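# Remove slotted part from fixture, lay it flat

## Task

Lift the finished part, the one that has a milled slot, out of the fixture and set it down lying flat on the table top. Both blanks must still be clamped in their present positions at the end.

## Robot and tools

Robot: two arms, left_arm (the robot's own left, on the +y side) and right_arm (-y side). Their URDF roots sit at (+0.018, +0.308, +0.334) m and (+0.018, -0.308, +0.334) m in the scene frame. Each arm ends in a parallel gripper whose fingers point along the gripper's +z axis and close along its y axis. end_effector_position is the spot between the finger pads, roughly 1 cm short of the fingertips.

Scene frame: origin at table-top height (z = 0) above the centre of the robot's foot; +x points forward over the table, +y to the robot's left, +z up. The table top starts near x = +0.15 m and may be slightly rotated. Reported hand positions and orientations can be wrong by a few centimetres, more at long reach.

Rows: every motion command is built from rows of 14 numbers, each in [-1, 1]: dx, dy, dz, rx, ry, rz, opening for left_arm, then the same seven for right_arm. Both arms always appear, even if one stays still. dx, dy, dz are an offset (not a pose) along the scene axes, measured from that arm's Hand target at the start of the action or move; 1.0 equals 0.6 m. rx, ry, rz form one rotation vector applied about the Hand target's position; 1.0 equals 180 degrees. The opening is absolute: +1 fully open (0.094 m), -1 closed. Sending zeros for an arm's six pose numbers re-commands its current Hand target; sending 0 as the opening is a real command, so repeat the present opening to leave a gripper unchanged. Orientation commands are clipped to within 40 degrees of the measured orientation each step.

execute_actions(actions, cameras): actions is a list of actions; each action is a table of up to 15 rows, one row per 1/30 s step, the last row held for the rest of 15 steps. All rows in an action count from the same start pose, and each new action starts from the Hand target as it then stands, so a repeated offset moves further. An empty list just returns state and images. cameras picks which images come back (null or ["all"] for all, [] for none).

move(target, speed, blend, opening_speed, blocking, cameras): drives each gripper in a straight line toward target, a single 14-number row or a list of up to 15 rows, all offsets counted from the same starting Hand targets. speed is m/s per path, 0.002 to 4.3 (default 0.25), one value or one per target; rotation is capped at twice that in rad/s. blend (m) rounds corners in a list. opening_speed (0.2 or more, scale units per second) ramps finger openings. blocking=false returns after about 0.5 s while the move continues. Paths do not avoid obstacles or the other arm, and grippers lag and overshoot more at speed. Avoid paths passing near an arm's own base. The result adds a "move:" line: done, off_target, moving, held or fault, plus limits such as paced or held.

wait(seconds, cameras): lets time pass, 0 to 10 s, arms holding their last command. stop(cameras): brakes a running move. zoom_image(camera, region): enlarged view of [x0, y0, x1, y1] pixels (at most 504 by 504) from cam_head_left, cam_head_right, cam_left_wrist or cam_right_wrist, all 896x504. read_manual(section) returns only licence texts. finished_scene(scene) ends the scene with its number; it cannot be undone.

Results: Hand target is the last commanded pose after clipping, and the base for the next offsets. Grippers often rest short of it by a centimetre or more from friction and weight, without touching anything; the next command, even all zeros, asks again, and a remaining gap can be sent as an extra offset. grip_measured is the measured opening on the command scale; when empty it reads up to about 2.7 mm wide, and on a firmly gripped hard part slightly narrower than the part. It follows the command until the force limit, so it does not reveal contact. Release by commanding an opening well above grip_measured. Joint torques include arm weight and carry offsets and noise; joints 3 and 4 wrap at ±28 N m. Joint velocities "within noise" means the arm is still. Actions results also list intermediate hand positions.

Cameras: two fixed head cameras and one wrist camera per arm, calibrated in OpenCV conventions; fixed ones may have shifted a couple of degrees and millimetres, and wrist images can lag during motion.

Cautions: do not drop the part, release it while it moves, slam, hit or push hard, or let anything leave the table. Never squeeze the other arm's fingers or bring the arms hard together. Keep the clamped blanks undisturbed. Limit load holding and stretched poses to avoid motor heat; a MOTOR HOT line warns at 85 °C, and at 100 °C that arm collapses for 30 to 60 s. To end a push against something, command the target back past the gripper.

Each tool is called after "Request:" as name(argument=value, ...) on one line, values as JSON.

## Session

Request:
execute_actions(actions=[])

Scene clock: 0.00 s.
left_arm: end_effector_position=(+0.2463, +0.2371, +0.2050) grip_measured=+1.000 end_effector_quat_wxyz=(+0.146, +0.532, +0.834, +0.026) | right_arm: end_effector_position=(+0.7032, -0.3779, +0.1984) grip_measured=+1.000 end_effector_quat_wxyz=(+0.127, -0.442, +0.884, +0.088)
Joint positions: left_arm=[0.61 1.474 0.129 0.308 -0.277 0.894 0.094] | right_arm=[-1.115 1.97 1.614 -0.768 -0.129 -1.097 0.094]
Joint velocities: within noise
Joint torques (N m): no reading
Motor temperatures (°C): left_arm=[33 32 31 33 30 30 31] | right_arm=[34 32 32 33 29 31 30]
Heat: left arm: hottest waist 33 °C; right arm: hottest waist 34 °C.
Hand target: left_arm +0.2469, +0.2370, +0.2049; +0.146, +0.532, +0.834, +0.026 | right_arm +0.7121, -0.3805, +0.2030; +0.135, -0.442, +0.883, +0.082
Tool commands: left_gripper/opening=+1.0 right_gripper/opening=+1.0
camera_calibration:
cam_left_wrist: T_world_to_cam=[[-0.879927, -0.431329, -0.199207, 0.360621], [-0.475053, 0.792302, 0.38286, -0.144942], [-0.00730617, 0.431523, -0.902072, 0.207847], [0, 0, 0, 1]] pos_world=[0.249983, 0.180694, 0.314824]
cam_right_wrist: T_world_to_cam=[[0.810326, -0.58405, -0.0475136, -0.780787], [-0.544094, -0.780031, 0.309052, 0.0325318], [-0.217564, -0.224581, -0.949858, 0.381666], [0, 0, 0, 1]] pos_world=[0.733429, -0.344928, 0.315377]

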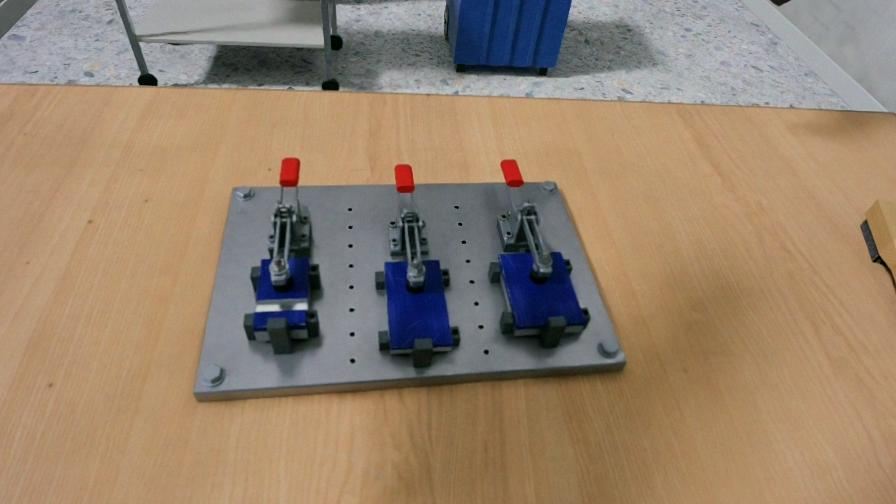

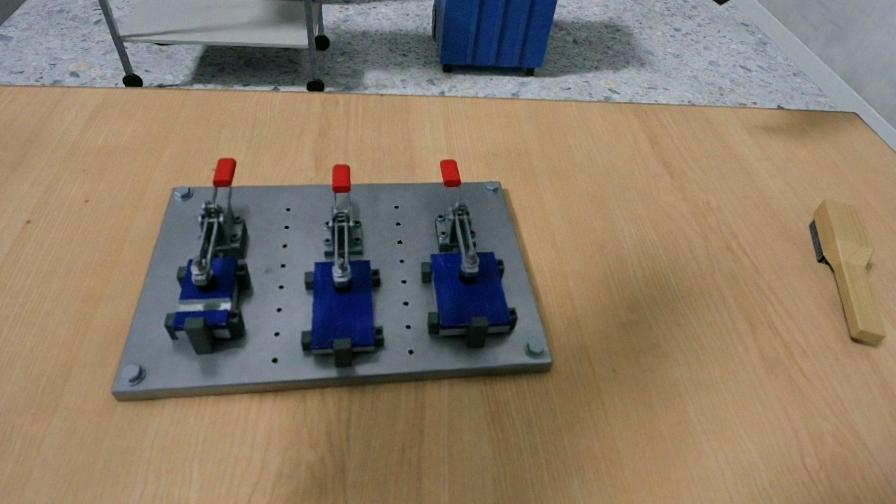

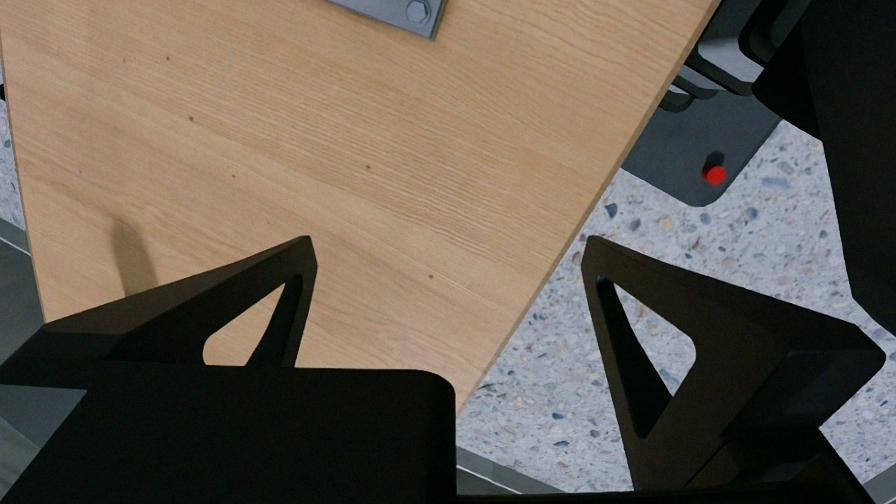

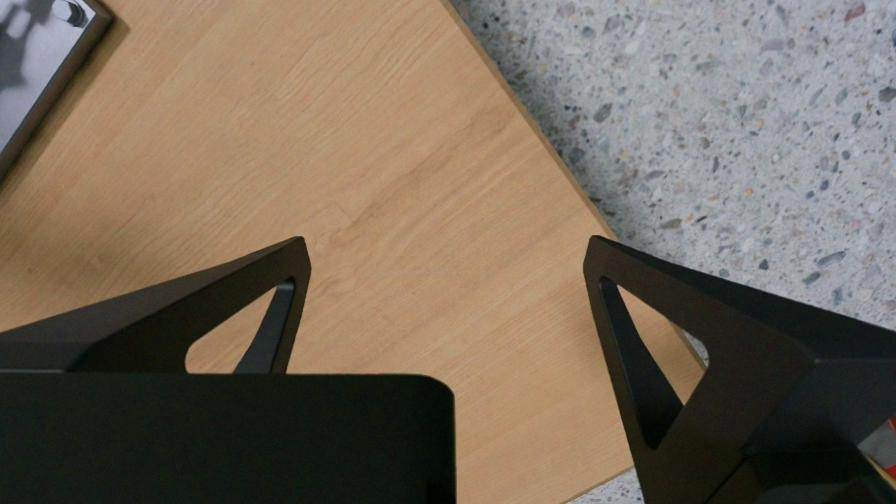

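Request:
move(target=[[0.255,-0.078,0.075,-0.0228,0.0984,0.3906,1, -0.2,0,0.04,0,0,0,1],[0.4468,-0.1617,-0.0282,-0.0228,0.0984,0.3906,1, -0.35,0,0.05,0,0,0,1]], speed=0.5, blend=0.05, cameras=["cam_left_wrist", "cam_head_left"])

Scene clock: 34.07 s.
left_arm: end_effector_position=(+0.5056, +0.1348, +0.1933) grip_measured=+1.000 end_effector_quat_wxyz=(+0.003, -0.037, +0.999, -0.002) | right_arm: end_effector_position=(+0.4999, -0.3756, +0.2287) grip_measured=+1.000 end_effector_quat_wxyz=(+0.126, -0.442, +0.884, +0.090)
Joint positions: left_arm=[0.584 1.87 1.131 -0.607 -0.313 -0.429 0.094] | right_arm=[-1.177 1.551 0.922 -0.508 -0.157 -1.153 0.094]
Joint velocities: within noise
Joint torques (N m): left_arm=[-3.9 -17.85 6.67 0.05 0.01 -0.06] | right_arm=[0.26 -15.09 5.59 1.63 -0.44 -0.14]
Motor temperatures (°C): left_arm=[33 32 31 33 30 30 31] | right_arm=[34 35 35 33 29 31 30]
Heat: left arm: hottest waist 33 °C; right arm: hottest shoulder 35 °C.
Hand target: left_arm +0.5150, +0.1398, +0.1880; +0.000, -0.051, +0.999, +0.000 | right_arm +0.5021, -0.3805, +0.2330; +0.135, -0.442, +0.883, +0.082
Off the commanded pose: left_arm 0.012 m, 2 deg | right_arm 0.007 m, 1 deg.
move: off_target (left_arm)
camera_calibration:
cam_left_wrist: T_world_to_cam=[[0.0711334, -0.997458, 0.00425207, 0.0984507], [-0.813531, -0.0555491, 0.578862, 0.311274], [-0.577154, -0.0446356, -0.815414, 0.57879], [0, 0, 0, 1]] pos_world=[0.580279, 0.141326, 0.29135]
Images, in order (width x height): cam_head_left 896x504, cam_left_wrist 896x504.

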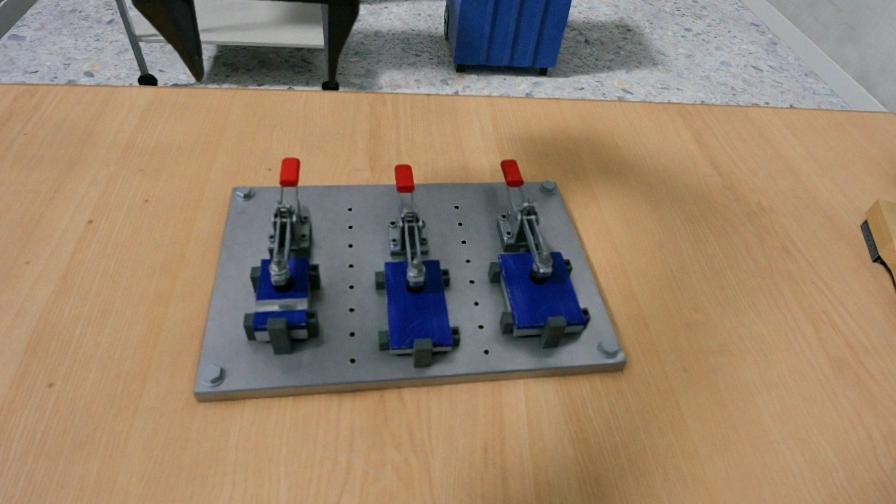

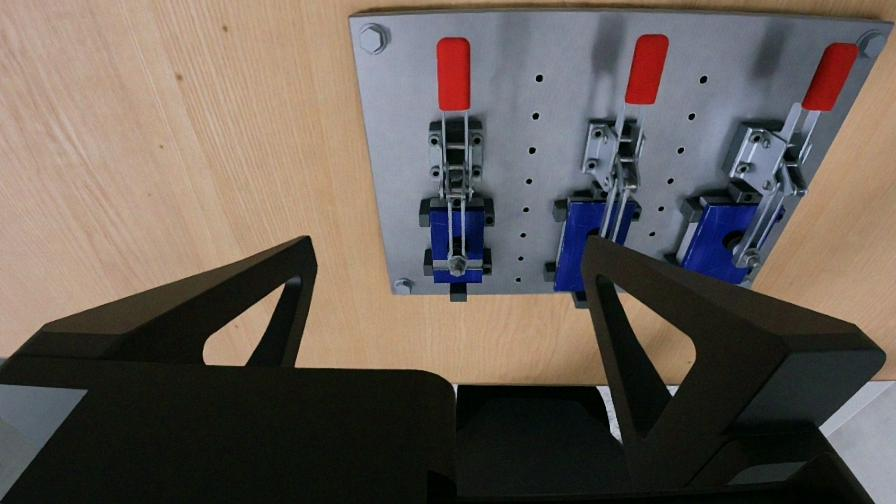

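Request:
move(target=[0.0708,0.0037,-0.1783,0,0.005,0.0072,0.1, 0,0,0,0,0,0,1], speed=0.25, cameras=["cam_left_wrist"])

Scene clock: 62.30 s.
left_arm: end_effector_position=(+0.5475, +0.1380, +0.0858) grip_measured=+0.102 end_effector_quat_wxyz=(-0.013, -0.060, +0.998, +0.002) | right_arm: end_effector_position=(+0.5000, -0.3756, +0.2287) grip_measured=+1.000 end_effector_quat_wxyz=(+0.126, -0.442, +0.883, +0.090)
Joint positions: left_arm=[0.674 2.152 1.331 -0.531 -0.289 -0.393 0.052] | right_arm=[-1.177 1.551 0.922 -0.507 -0.157 -1.154 0.094]
Joint velocities: within noise
Joint torques (N m): left_arm=[-4.84 -20.95 5.44 0.66 0.04 0.19] | right_arm=[-0.03 -15.03 5.59 1.48 -0.45 -0.07]
Motor temperatures (°C): left_arm=[33 35 32 33 30 30 31] | right_arm=[34 35 34 33 30 31 30]
Heat: left arm: hottest shoulder 35 °C; right arm: hottest shoulder 35 °C.
Hand target: left_arm +0.5574, +0.1421, +0.0810; -0.008, -0.062, +0.998, +0.000 | right_arm +0.5021, -0.3805, +0.2329; +0.135, -0.442, +0.883, +0.082
Off the commanded pose: left_arm 0.012 m, 1 deg | right_arm 0.007 m, 1 deg.
move: off_target (left_arm)
camera_calibration:
cam_left_wrist: T_world_to_cam=[[0.117683, -0.993036, -0.0055799, 0.0738384], [-0.791247, -0.0971615, 0.603728, 0.399168], [-0.600066, -0.0666333, -0.797171, 0.529445], [0, 0, 0, 1]] pos_world=[0.624853, 0.147387, 0.181481]
Images, in order (width x height): cam_left_wrist 896x504.

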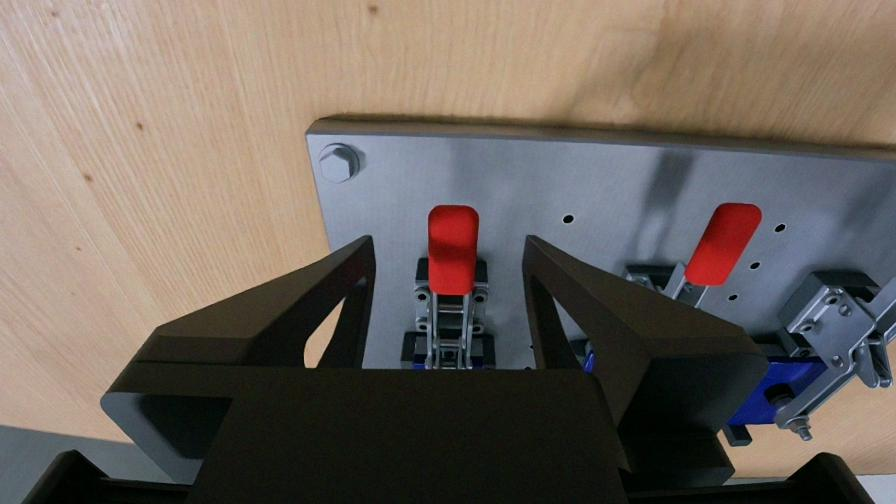

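Request:
move(target=[0.0067,-0.0025,-0.0197,0,0,-0.0067,0.1, 0,0,0,0,0,0,1], speed=0.15, cameras=["cam_left_wrist","cam_head_left","cam_head_right"])

Request:
zoom_image(camera="cam_head_right", region=[150, 80, 330, 260])

Scene clock: 118.47 s.
left_arm: end_effector_position=(+0.5520, +0.1346, +0.0791) grip_measured=+0.102 end_effector_quat_wxyz=(-0.011, -0.048, +0.999, +0.001) | right_arm: end_effector_position=(+0.5000, -0.3756, +0.2287) grip_measured=+1.000 end_effector_quat_wxyz=(+0.126, -0.442, +0.883, +0.090)
Joint positions: left_arm=[0.674 2.173 1.352 -0.527 -0.289 -0.368 0.052] | right_arm=[-1.177 1.551 0.922 -0.507 -0.157 -1.154 0.094]
Joint velocities: within noise
Joint torques (N m): left_arm=[-4.48 -20.13 5.71 0.87 0.04 0.17] | right_arm=[0.21 -15.03 5.49 1.62 -0.44 -0.07]
Motor temperatures (°C): left_arm=[34 36 33 33 30 30 31] | right_arm=[34 35 34 33 30 31 30]
Heat: left arm: hottest shoulder 36 °C; right arm: hottest shoulder 35 °C.
Hand target: left_arm +0.5615, +0.1406, +0.0692; -0.008, -0.052, +0.999, +0.000 | right_arm +0.5021, -0.3805, +0.2329; +0.135, -0.442, +0.883, +0.082
Off the commanded pose: left_arm 0.015 m, 1 deg | right_arm 0.007 m, 1 deg.
move: off_target (left_arm)
camera_calibration:
cam_left_wrist: T_world_to_cam=[[0.0934184, -0.995623, -0.00293924, 0.0834135], [-0.79537, -0.076404, 0.601289, 0.406162], [-0.598882, -0.0538337, -0.799026, 0.524328], [0, 0, 0, 1]] pos_world=[0.629267, 0.142307, 0.174976]
Images, in order (width x height): cam_head_left 896x504, cam_head_right 896x504, cam_left_wrist 896x504.

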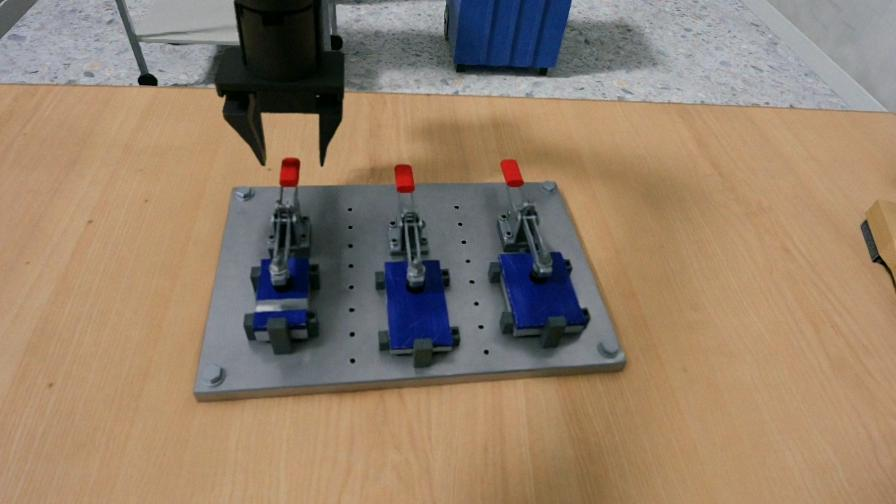

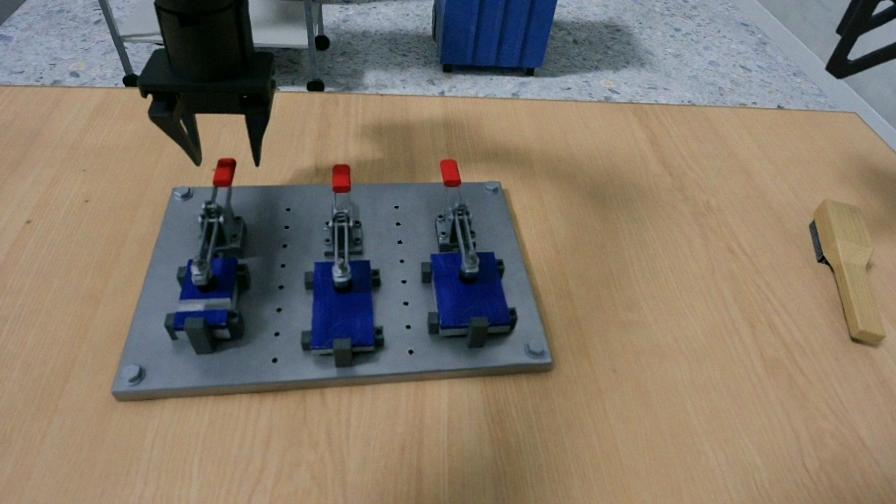

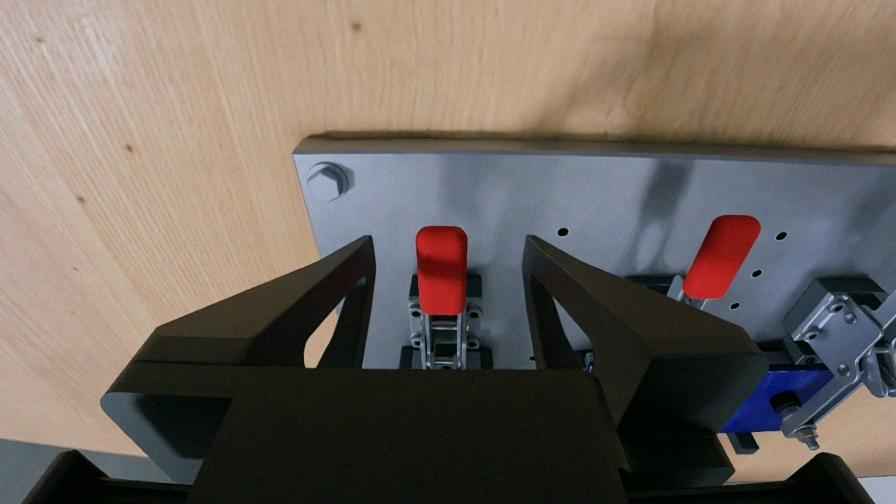

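Scaled by 2.800 from the camera's 896x504 image, which has a finer 1280x720 frame.

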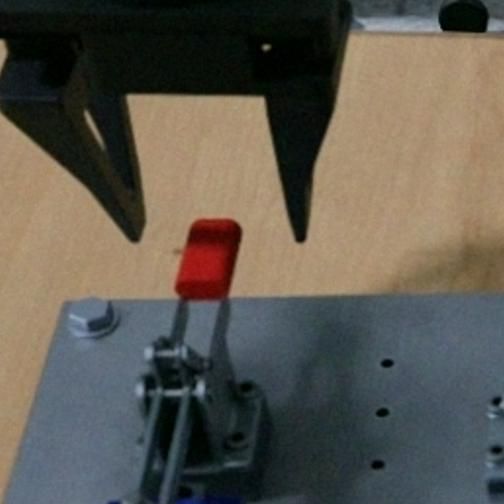

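Request:
move(target=[[-0.004,0.005,-0.011,0,0,0,0.0, 0,0,0,0,0,0,1],[-0.004,0.005,-0.011,0,0,0,-1, 0,0,0,0,0,0,1]], speed=0.1, opening_speed=1.5, cameras=["cam_left_wrist","cam_head_right"])

Request:
zoom_image(camera="cam_head_right", region=[150, 80, 330, 260])

Scene clock: 131.27 s.
left_arm: end_effector_position=(+0.5529, +0.1369, +0.0738) grip_measured=-0.675 end_effector_quat_wxyz=(-0.009, -0.048, +0.999, +0.000) | right_arm: end_effector_position=(+0.5000, -0.3756, +0.2287) grip_measured=+1.000 end_effector_quat_wxyz=(+0.126, -0.442, +0.883, +0.090)
Joint positions: left_arm=[0.681 2.182 1.352 -0.511 -0.287 -0.359 0.015] | right_arm=[-1.177 1.551 0.922 -0.507 -0.157 -1.154 0.094]
Joint velocities: left_arm=[-0.015 0.005 -0.007 -0.046 0.051 0.066 0] | right_arm=[within noise]
Joint torques (N m): left_arm=[-4.42 -20.31 5.23 0.83 0.05 0.17] | right_arm=[0.03 -15.33 5.59 1.42 -0.42 -0.06]
Motor temperatures (°C): left_arm=[34 37 32 33 30 30 31] | right_arm=[34 35 34 33 30 31 30]
Heat: left arm: hottest shoulder 37 °C; right arm: hottest shoulder 35 °C.
Hand target: left_arm +0.5591, +0.1435, +0.0626; -0.008, -0.052, +0.999, +0.000 | right_arm +0.5021, -0.3805, +0.2329; +0.135, -0.442, +0.883, +0.082
Off the commanded pose: left_arm 0.014 m, 0 deg | right_arm 0.007 m, 1 deg.
move: off_target (left_arm); target 2's new opening was sent with left_arm's hand 0.015 m and 0 deg from that target
camera_calibration:
cam_left_wrist: T_world_to_cam=[[0.0932879, -0.995639, -0.000979779, 0.0854934], [-0.798461, -0.0754008, 0.597306, 0.412171], [-0.594775, -0.0549391, -0.802013, 0.518919], [0, 0, 0, 1]] pos_world=[0.629767, 0.144708, 0.170071]
Images, in order (width x height): cam_head_right 896x504, cam_left_wrist 896x504.

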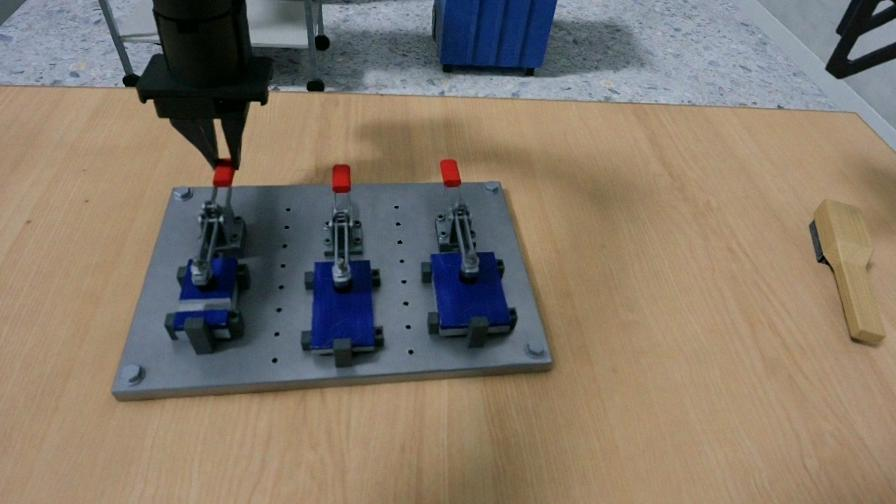

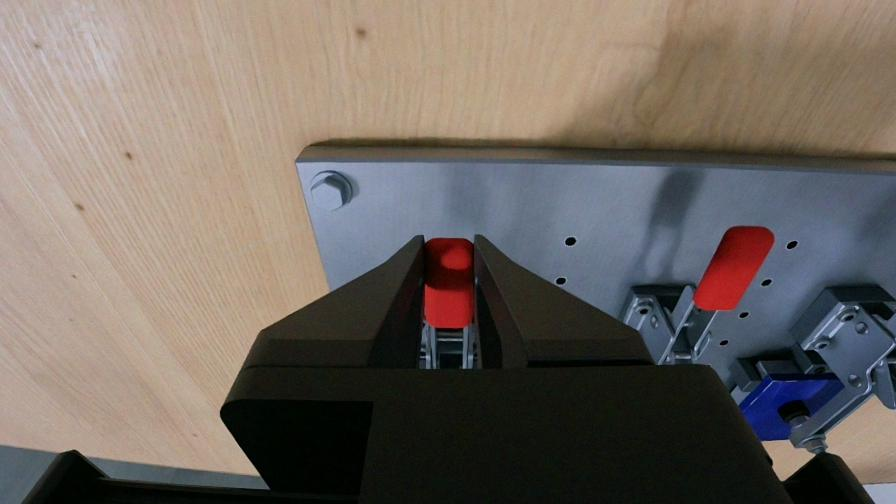

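Scaled by 2.800 from the camera's 896x504 image, which has a finer 1280x720 frame.

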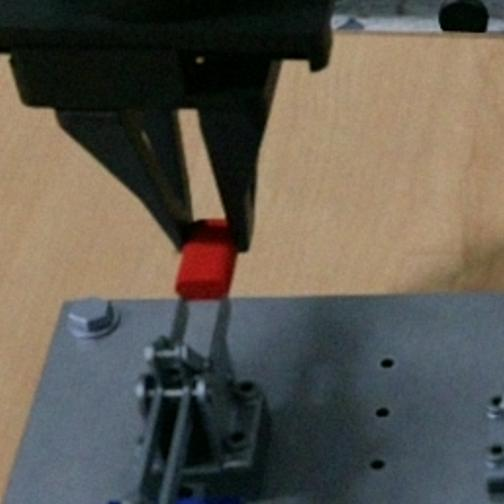

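Request:
move(target=[[-0.012,-0.0028,0.1423,0,0,0,-1, 0,0,0,0,0,0,1],[-0.0867,-0.0117,0.1257,0,0,0,-1, 0,0,0,0,0,0,1],[-0.1563,-0.0185,0.1123,0,0,0,-1, 0,0,0,0,0,0,1]], speed=[0.1,0.12,0.12], cameras=["cam_left_wrist","cam_head_right"])

Request:
zoom_image(camera="cam_head_right", region=[150, 80, 330, 260])

Scene clock: 160.97 s.
left_arm: end_effector_position=(+0.4873, +0.1327, +0.1187) grip_measured=-0.675 end_effector_quat_wxyz=(+0.009, -0.058, +0.998, -0.006) | right_arm: end_effector_position=(+0.5000, -0.3756, +0.2287) grip_measured=+1.000 end_effector_quat_wxyz=(+0.126, -0.442, +0.883, +0.090)
Joint positions: left_arm=[0.614 2.015 1.093 -0.399 -0.305 -0.436 0.015] | right_arm=[-1.177 1.551 0.922 -0.507 -0.157 -1.154 0.094]
Joint velocities: within noise
Joint torques (N m): left_arm=[-6.95 -22.3 0.36 -0.85 -0.15 -0.1] | right_arm=[-0.26 -15.33 5.46 1.52 -0.45 -0.1]
Motor temperatures (°C): left_arm=[34 37 32 33 30 30 32] | right_arm=[34 35 34 33 30 31 30]
Heat: left arm: hottest shoulder 37 °C; right arm: hottest shoulder 35 °C.
Hand target: left_arm +0.4653, +0.1324, +0.1300; -0.008, -0.052, +0.999, +0.000 | right_arm +0.5021, -0.3805, +0.2329; +0.135, -0.442, +0.883, +0.082
Off the commanded pose: left_arm 0.025 m, 2 deg | right_arm 0.007 m, 1 deg.
move: off_target (left_arm)
camera_calibration:
cam_left_wrist: T_world_to_cam=[[0.113848, -0.993433, 0.0113905, 0.0757658], [-0.817795, -0.0871977, 0.568865, 0.346998], [-0.564136, -0.0740795, -0.822352, 0.505737], [0, 0, 0, 1]] pos_world=[0.560452, 0.14299, 0.217636]
Images, in order (width x height): cam_head_right 896x504, cam_left_wrist 896x504.

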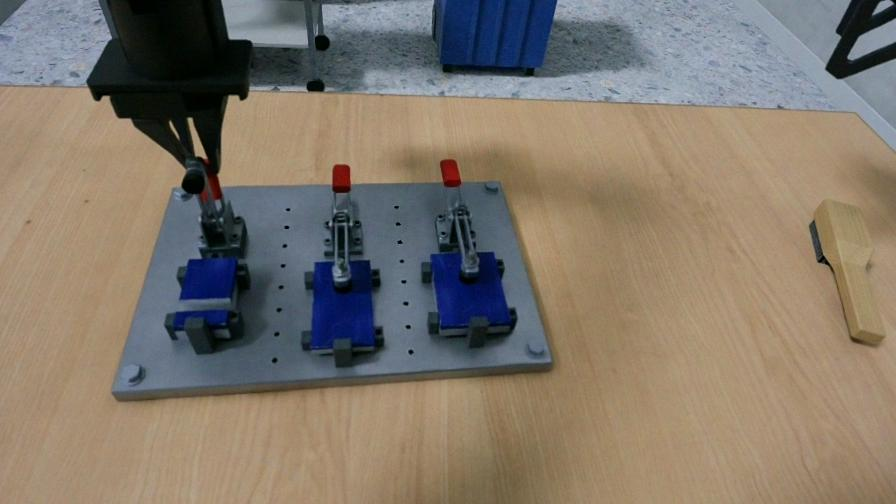

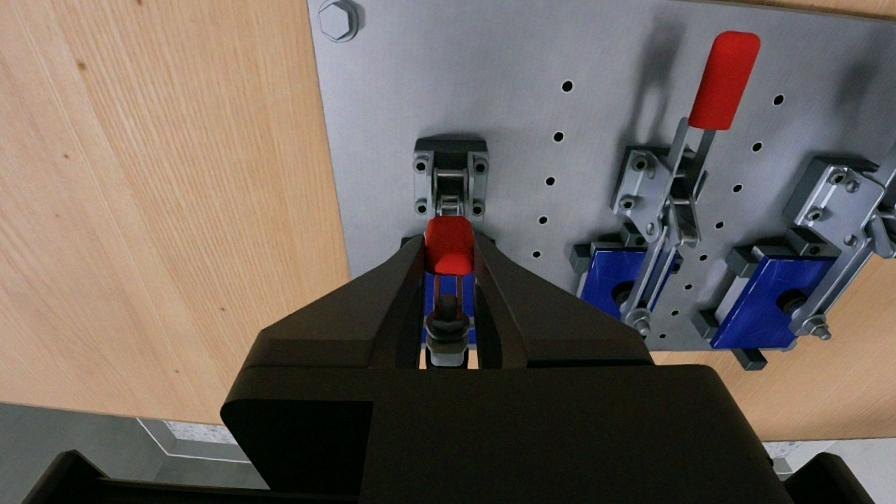

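Scaled by 2.800 from the camera's 896x504 image, which has a finer 1280x720 frame.

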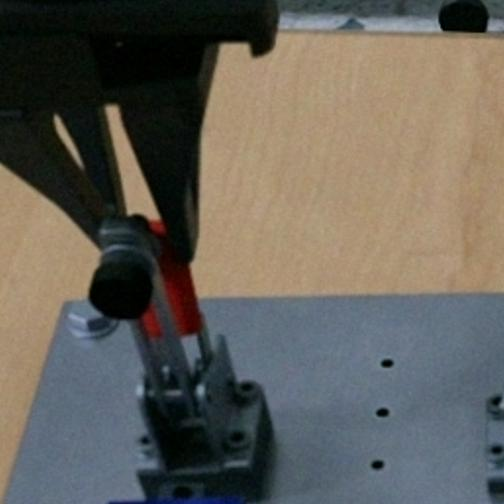

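Request:
move(target=[[0.045,0.0088,-0.0238,0,0,0,-1, 0,0,0,0,0,0,1],[0.045,0.0088,-0.0238,0,0,0,-0.3, 0,0,0,0,0,0,1],[0.045,0.0088,0.125,0,0,0,0.28, 0,0,0,0,0,0,1],[-0.0828,-0.0087,0.1167,0.0155,-0.161,0,0.28, 0,0,0,0,0,0,1],[-0.0828,-0.0087,-0.0317,0.0155,-0.161,0,0.28, 0,0,0,0,0,0,1]], speed=[0.15,0.15,0.3,0.35,0.25], blend=[0,0,0.02,0.02,0], opening_speed=1.5, cameras=["cam_left_wrist","cam_head_right"])

Request:
zoom_image(camera="cam_left_wrist", region=[300, 100, 600, 400])

Scene clock: 185.57 s.
left_arm: end_effector_position=(+0.4125, +0.1220, +0.1156) grip_measured=+0.278 end_effector_quat_wxyz=(+0.243, -0.048, +0.969, +0.008) | right_arm: end_effector_position=(+0.5000, -0.3756, +0.2287) grip_measured=+1.000 end_effector_quat_wxyz=(+0.126, -0.442, +0.883, +0.090)
Joint positions: left_arm=[0.462 2.075 0.674 0.495 -0.561 -0.366 0.06] | right_arm=[-1.177 1.551 0.922 -0.507 -0.157 -1.154 0.094]
Joint velocities: within noise
Joint torques (N m): left_arm=[-3.6 -14.56 0.9 1.8 -0.07 0.18] | right_arm=[0.21 -15.27 5.44 1.52 -0.47 -0.09]
Motor temperatures (°C): left_arm=[34 38 32 33 30 30 32] | right_arm=[34 35 34 33 30 31 30]
Heat: left arm: hottest shoulder 38 °C; right arm: hottest shoulder 35 °C.
Hand target: left_arm +0.4158, +0.1272, +0.1110; +0.244, -0.050, +0.968, +0.012 | right_arm +0.5021, -0.3805, +0.2329; +0.135, -0.442, +0.883, +0.082
Off the commanded pose: left_arm 0.008 m, 0 deg | right_arm 0.007 m, 1 deg.
move: done; blend cut to 0 m at target 3
camera_calibration:
cam_left_wrist: T_world_to_cam=[[0.096427, -0.995324, 0.00565196, 0.0818257], [-0.986646, -0.0948343, 0.132424, 0.407726], [-0.131269, -0.0183457, -0.991177, 0.294334], [0, 0, 0, 1]] pos_world=[0.433028, 0.125509, 0.237282]
Images, in order (width x height): cam_head_right 896x504, cam_left_wrist 896x504.

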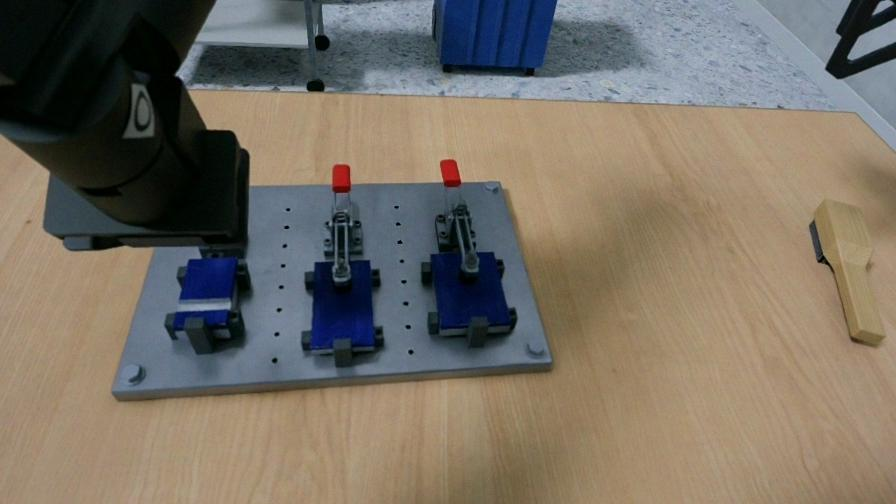

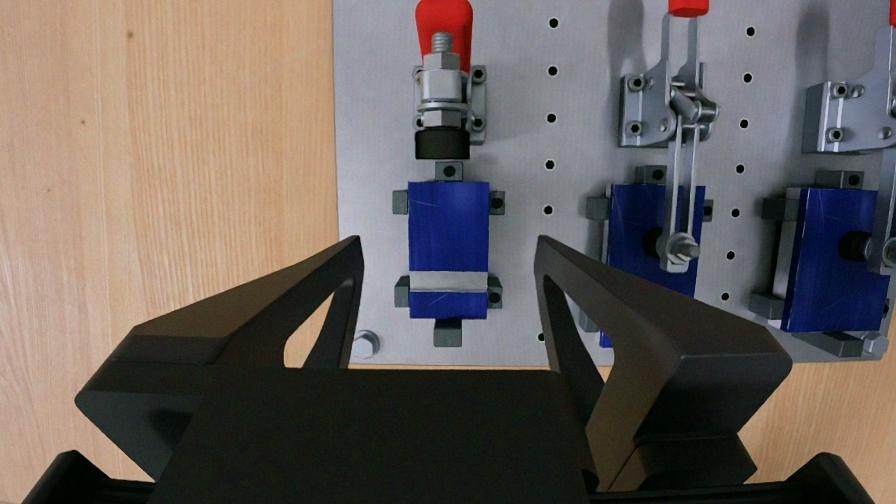

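Scaled by 1.680 from the camera's 896x504 image, which has a finer 1280x720 frame.

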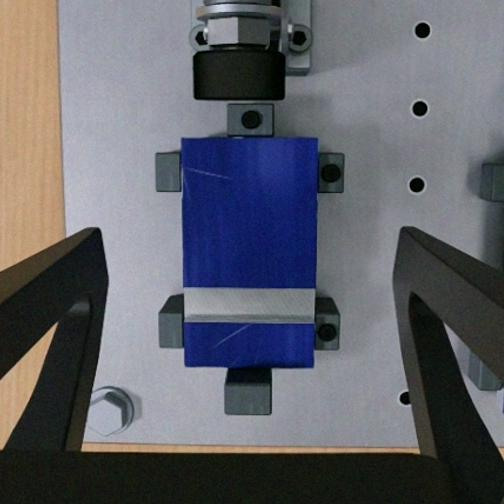

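Request:
move(target=[-0.003,-0.0003,-0.0927,0,0,0,0.28, 0,0,0,0,0,0,1], speed=0.2, cameras=["cam_left_wrist"])

Request:
zoom_image(camera="cam_left_wrist", region=[300, 120, 600, 420])

Scene clock: 216.57 s.
left_arm: end_effector_position=(+0.4117, +0.1206, +0.0609) grip_measured=+0.278 end_effector_quat_wxyz=(+0.243, -0.048, +0.969, +0.008) | right_arm: end_effector_position=(+0.5000, -0.3756, +0.2287) grip_measured=+1.000 end_effector_quat_wxyz=(+0.126, -0.442, +0.883, +0.090)
Joint positions: left_arm=[0.506 2.253 0.744 0.626 -0.533 -0.326 0.06] | right_arm=[-1.177 1.551 0.922 -0.507 -0.157 -1.154 0.094]
Joint velocities: within noise
Joint torques (N m): left_arm=[-3.78 -15.27 0.06 1.81 -0.05 0.16] | right_arm=[0.21 -14.92 5.46 1.44 -0.46 -0.11]
Motor temperatures (°C): left_arm=[34 37 32 33 30 30 32] | right_arm=[34 35 34 33 30 31 30]
Heat: left arm: hottest shoulder 37 °C; right arm: hottest shoulder 35 °C.
Hand target: left_arm +0.4139, +0.1270, +0.0554; +0.244, -0.050, +0.968, +0.012 | right_arm +0.5021, -0.3805, +0.2329; +0.135, -0.442, +0.883, +0.082
Off the commanded pose: left_arm 0.009 m, 1 deg | right_arm 0.007 m, 1 deg.
move: done
camera_calibration:
cam_left_wrist: T_world_to_cam=[[0.0957928, -0.995376, 0.00705134, 0.0809624], [-0.986853, -0.0940414, 0.131444, 0.41403], [-0.130173, -0.01955, -0.991299, 0.239659], [0, 0, 0, 1]] pos_world=[0.432028, 0.124209, 0.182581]
Images, in order (width x height): cam_left_wrist 896x504.

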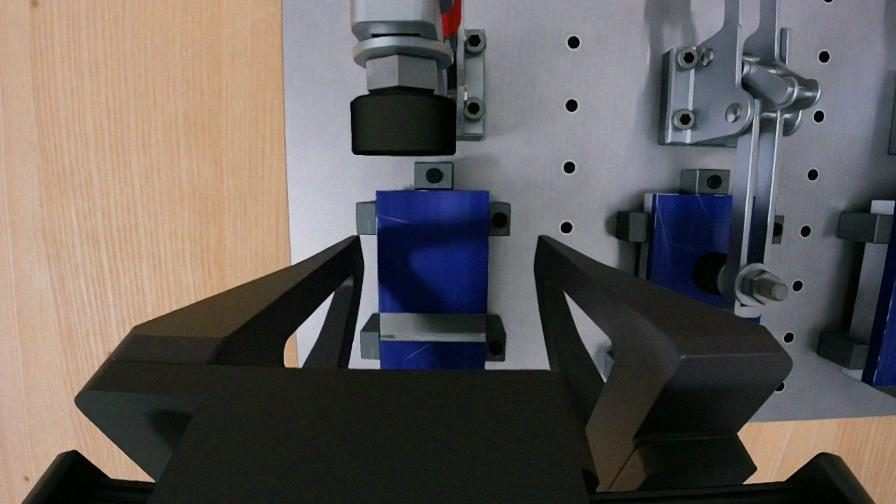

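Scaled by 1.680 from the camera's 896x504 image, which has a finer 1280x720 frame.

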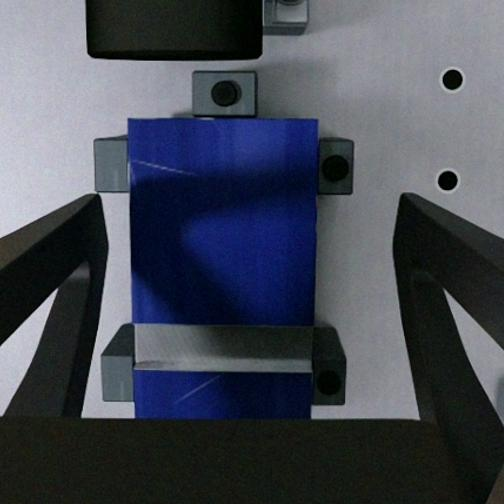

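Request:
execute_actions(actions=[], cameras=["cam_head_left","cam_head_right","cam_left_wrist"])

Scene clock: 264.03 s.
left_arm: end_effector_position=(+0.4117, +0.1206, +0.0609) grip_measured=+0.278 end_effector_quat_wxyz=(+0.243, -0.048, +0.969, +0.007) | right_arm: end_effector_position=(+0.5000, -0.3756, +0.2287) grip_measured=+1.000 end_effector_quat_wxyz=(+0.126, -0.442, +0.883, +0.090)
Joint positions: left_arm=[0.506 2.253 0.744 0.626 -0.532 -0.324 0.06] | right_arm=[-1.177 1.551 0.922 -0.507 -0.157 -1.154 0.094]
Joint velocities: within noise
Joint torques (N m): left_arm=[-3.66 -15.21 0.08 1.8 -0.05 0.17] | right_arm=[-0.15 -15.38 5.48 1.59 -0.47 -0.07]
Motor temperatures (°C): left_arm=[34 36 31 33 30 30 31] | right_arm=[34 35 34 33 30 31 30]
Heat: left arm: hottest shoulder 36 °C; right arm: hottest shoulder 35 °C.
Hand target: left_arm +0.4139, +0.1269, +0.0554; +0.244, -0.050, +0.968, +0.011 | right_arm +0.5021, -0.3805, +0.2329; +0.135, -0.442, +0.883, +0.082
Tool commands: left_gripper/opening=+0.28 right_gripper/opening=+1.0
Off the commanded pose: left_arm 0.009 m, 1 deg | right_arm 0.007 m, 1 deg.
camera_calibration:
cam_left_wrist: T_world_to_cam=[[0.0947759, -0.995474, 0.00700975, 0.0813226], [-0.986977, -0.0930429, 0.131225, 0.413991], [-0.129979, -0.0193554, -0.991328, 0.239554], [0, 0, 0, 1]] pos_world=[0.432029, 0.12411, 0.18258]
Images, in order (width x height): cam_head_left 896x504, cam_head_right 896x504, cam_left_wrist 896x504.

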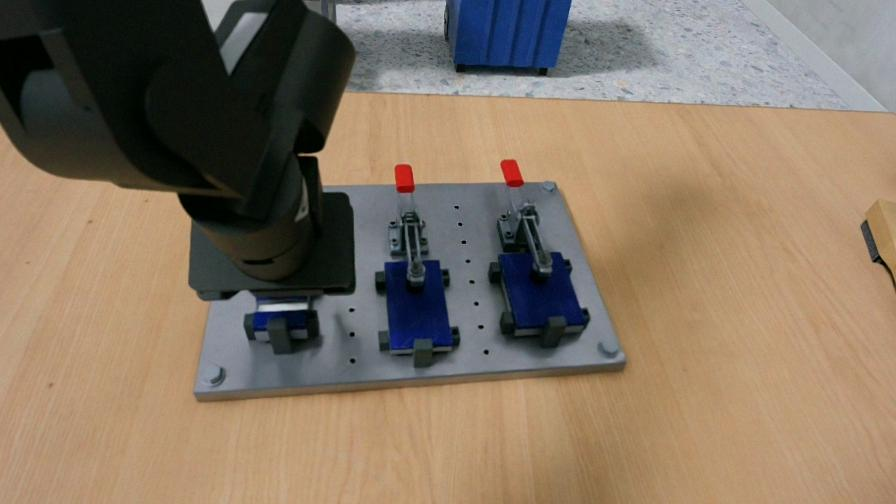

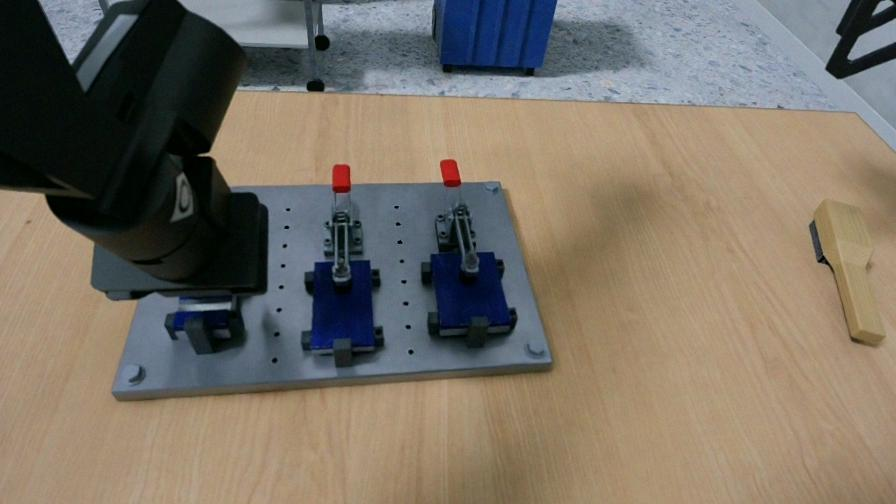

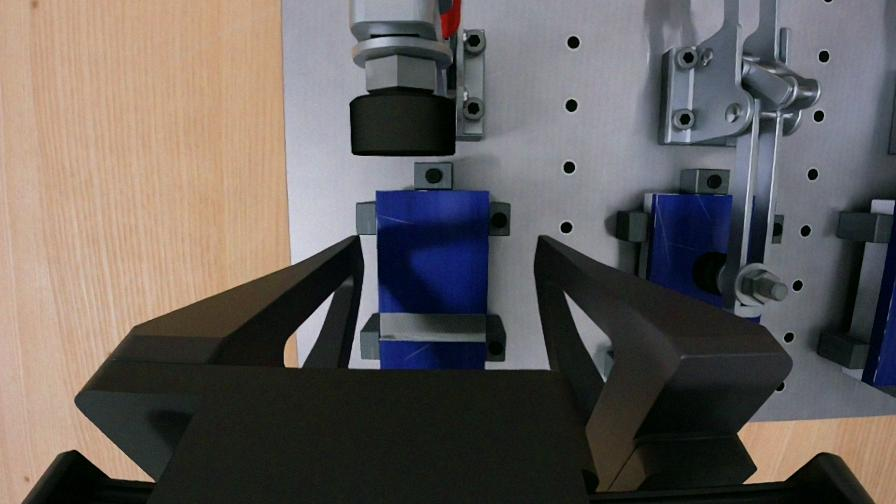

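Request:
move(target=[[-0.0097,0.0097,0.0,0,0,0,0.28, 0,0,0,0,0,0,1],[-0.0097,0.0097,-0.0117,0,0,0,0.28, 0,0,0,0,0,0,1]], speed=0.12, cameras=["cam_left_wrist"])

Request:
zoom_image(camera="cam_left_wrist", region=[300, 120, 600, 420])

Scene clock: 314.63 s.
left_arm: end_effector_position=(+0.4096, +0.1249, +0.0558) grip_measured=+0.278 end_effector_quat_wxyz=(+0.246, -0.049, +0.968, +0.006) | right_arm: end_effector_position=(+0.5000, -0.3756, +0.2287) grip_measured=+1.000 end_effector_quat_wxyz=(+0.126, -0.442, +0.883, +0.090)
Joint positions: left_arm=[0.518 2.271 0.738 0.664 -0.524 -0.314 0.06] | right_arm=[-1.177 1.551 0.922 -0.507 -0.157 -1.154 0.094]
Joint velocities: within noise
Joint torques (N m): left_arm=[-3.6 -14.68 -0.44 1.77 -0.03 0.2] | right_arm=[-0.09 -15.15 5.59 1.52 -0.47 -0.09]
Motor temperatures (°C): left_arm=[34 36 31 33 30 30 31] | right_arm=[34 35 34 33 30 31 30]
Heat: left arm: hottest shoulder 36 °C; right arm: hottest shoulder 35 °C.
Hand target: left_arm +0.4080, +0.1328, +0.0483; +0.244, -0.050, +0.968, +0.011 | right_arm +0.5021, -0.3805, +0.2329; +0.135, -0.442, +0.883, +0.082
Off the commanded pose: left_arm 0.011 m, 1 deg | right_arm 0.007 m, 1 deg.
move: off_target (left_arm)
camera_calibration:
cam_left_wrist: T_world_to_cam=[[0.0971245, -0.995208, 0.0113416, 0.0846958], [-0.987596, -0.0949567, 0.125046, 0.413852], [-0.12337, -0.023346, -0.992086, 0.232121], [0, 0, 0, 1]] pos_world=[0.42913, 0.129007, 0.177573]
Images, in order (width x height): cam_left_wrist 896x504.

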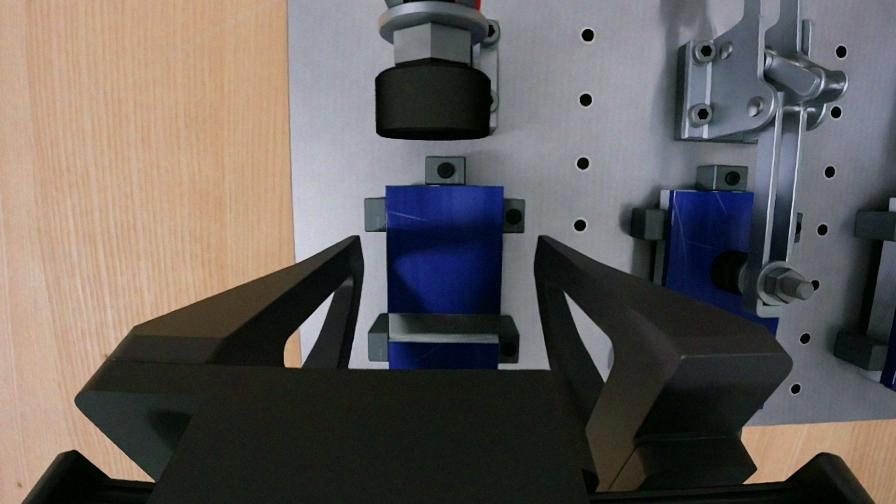

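Scaled by 1.680 from the camera's 896x504 image, which has a finer 1280x720 frame.

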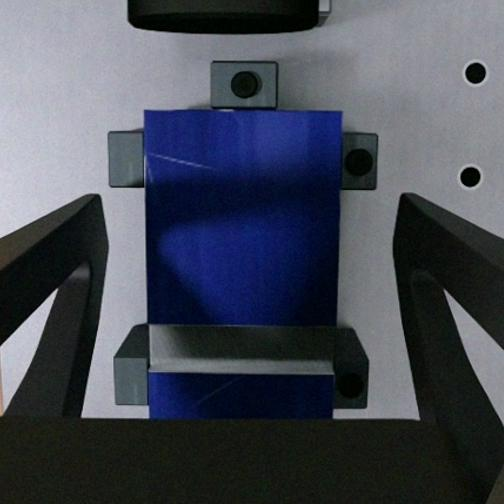

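Request:
move(target=[[-0.0063,0.0035,0.0,0,0,0,0.28, 0,0,0,0,0,0,1],[-0.0063,0.0035,-0.0158,0,0,0,0.28, 0,0,0,0,0,0,1]], speed=0.12, cameras=["cam_left_wrist"])

Request:
zoom_image(camera="cam_left_wrist", region=[300, 120, 600, 420])

Scene clock: 323.90 s.
left_arm: end_effector_position=(+0.4029, +0.1283, +0.0455) grip_measured=+0.278 end_effector_quat_wxyz=(+0.244, -0.048, +0.969, +0.007) | right_arm: end_effector_position=(+0.5000, -0.3756, +0.2287) grip_measured=+1.000 end_effector_quat_wxyz=(+0.126, -0.442, +0.883, +0.090)
Joint positions: left_arm=[0.528 2.305 0.738 0.695 -0.518 -0.305 0.06] | right_arm=[-1.177 1.551 0.922 -0.507 -0.157 -1.154 0.094]
Joint velocities: within noise
Joint torques (N m): left_arm=[-3.55 -14.68 -0.32 1.81 -0.04 0.17] | right_arm=[-0.09 -15.03 5.45 1.57 -0.46 -0.07]
Motor temperatures (°C): left_arm=[34 36 31 33 30 30 31] | right_arm=[34 35 34 33 30 31 30]
Heat: left arm: hottest shoulder 36 °C; right arm: hottest shoulder 35 °C.
Hand target: left_arm +0.4043, +0.1349, +0.0389; +0.244, -0.050, +0.968, +0.012 | right_arm +0.5021, -0.3805, +0.2329; +0.135, -0.442, +0.883, +0.082
Off the commanded pose: left_arm 0.009 m, 1 deg | right_arm 0.007 m, 1 deg.
move: done
camera_calibration:
cam_left_wrist: T_world_to_cam=[[0.095402, -0.995405, 0.00816181, 0.0896796], [-0.987101, -0.0935407, 0.129933, 0.408185], [-0.128573, -0.0204524, -0.991489, 0.222945], [0, 0, 0, 1]] pos_world=[0.423029, 0.132009, 0.167279]
Images, in order (width x height): cam_left_wrist 896x504.

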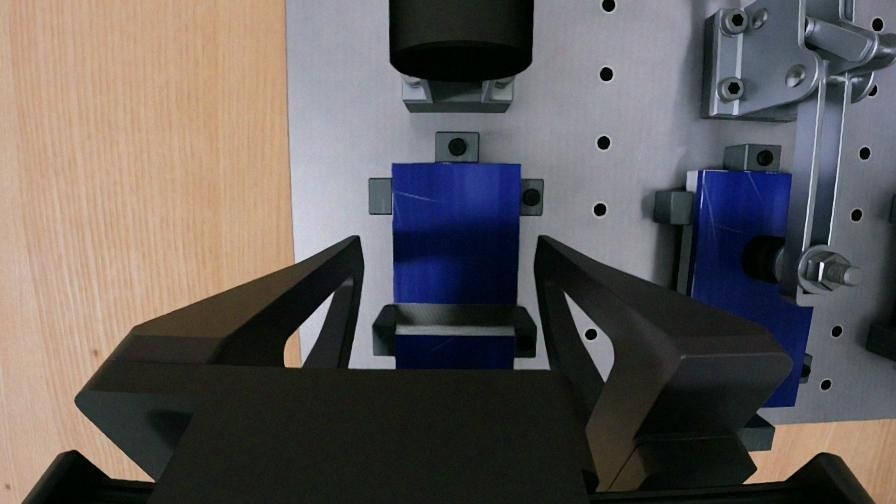

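Scaled by 1.680 from the camera's 896x504 image, which has a finer 1280x720 frame.

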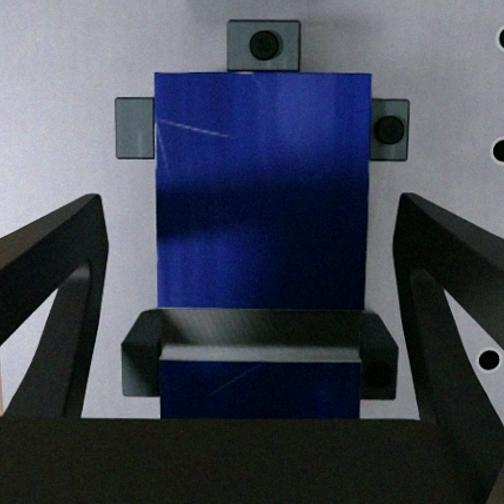

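Request:
move(target=[[0.003,-0.0035,0.0,0,0,0,0.2, 0,0,0,0,0,0,1],[0.003,-0.0035,0.0,0,0,0,-1, 0,0,0,0,0,0,1]], speed=0.1, opening_speed=1.0, cameras=["cam_left_wrist"])

Scene clock: 343.93 s.
left_arm: end_effector_position=(+0.4070, +0.1266, +0.0458) grip_measured=-0.173 end_effector_quat_wxyz=(+0.247, -0.049, +0.968, +0.006) | right_arm: end_effector_position=(+0.5000, -0.3756, +0.2287) grip_measured=+1.000 end_effector_quat_wxyz=(+0.126, -0.442, +0.883, +0.090)
Joint positions: left_arm=[0.528 2.305 0.745 0.695 -0.518 -0.305 0.039] | right_arm=[-1.177 1.551 0.922 -0.507 -0.157 -1.154 0.094]
Joint velocities: within noise
Joint torques (N m): left_arm=[-3.84 -14.86 -0.31 1.5 -0.12 0.16] | right_arm=[-0.09 -15.09 5.48 1.55 -0.46 -0.08]
Motor temperatures (°C): left_arm=[34 36 31 33 30 30 31] | right_arm=[34 35 34 33 30 31 30]
Heat: left arm: hottest shoulder 36 °C; right arm: hottest shoulder 35 °C.
Hand target: left_arm +0.4061, +0.1328, +0.0389; +0.244, -0.050, +0.968, +0.012 | right_arm +0.5021, -0.3805, +0.2329; +0.135, -0.442, +0.883, +0.082
Off the commanded pose: left_arm 0.009 m, 1 deg | right_arm 0.007 m, 1 deg.
move: done
camera_calibration:
cam_left_wrist: T_world_to_cam=[[0.097059, -0.995207, 0.0119058, 0.0867051], [-0.987802, -0.0948594, 0.12349, 0.412823], [-0.121769, -0.0237464, -0.992274, 0.221394], [0, 0, 0, 1]] pos_world=[0.42633, 0.130707, 0.167672]
Images, in order (width x height): cam_left_wrist 896x504.

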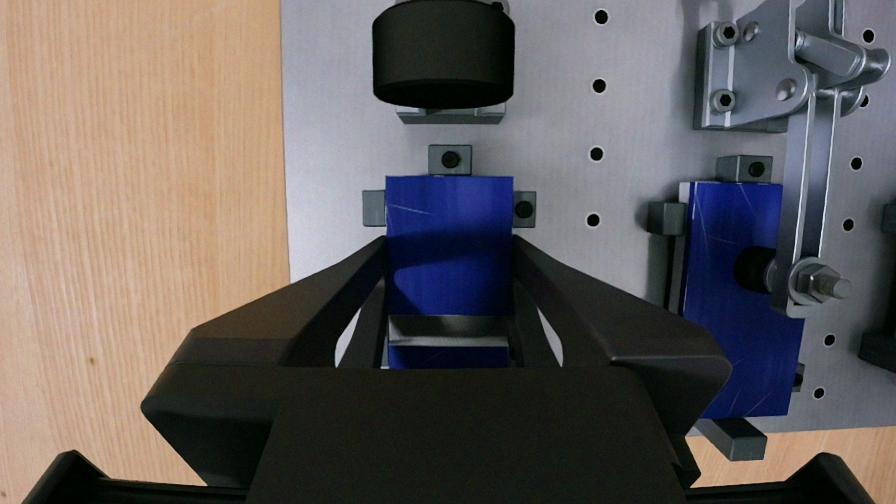

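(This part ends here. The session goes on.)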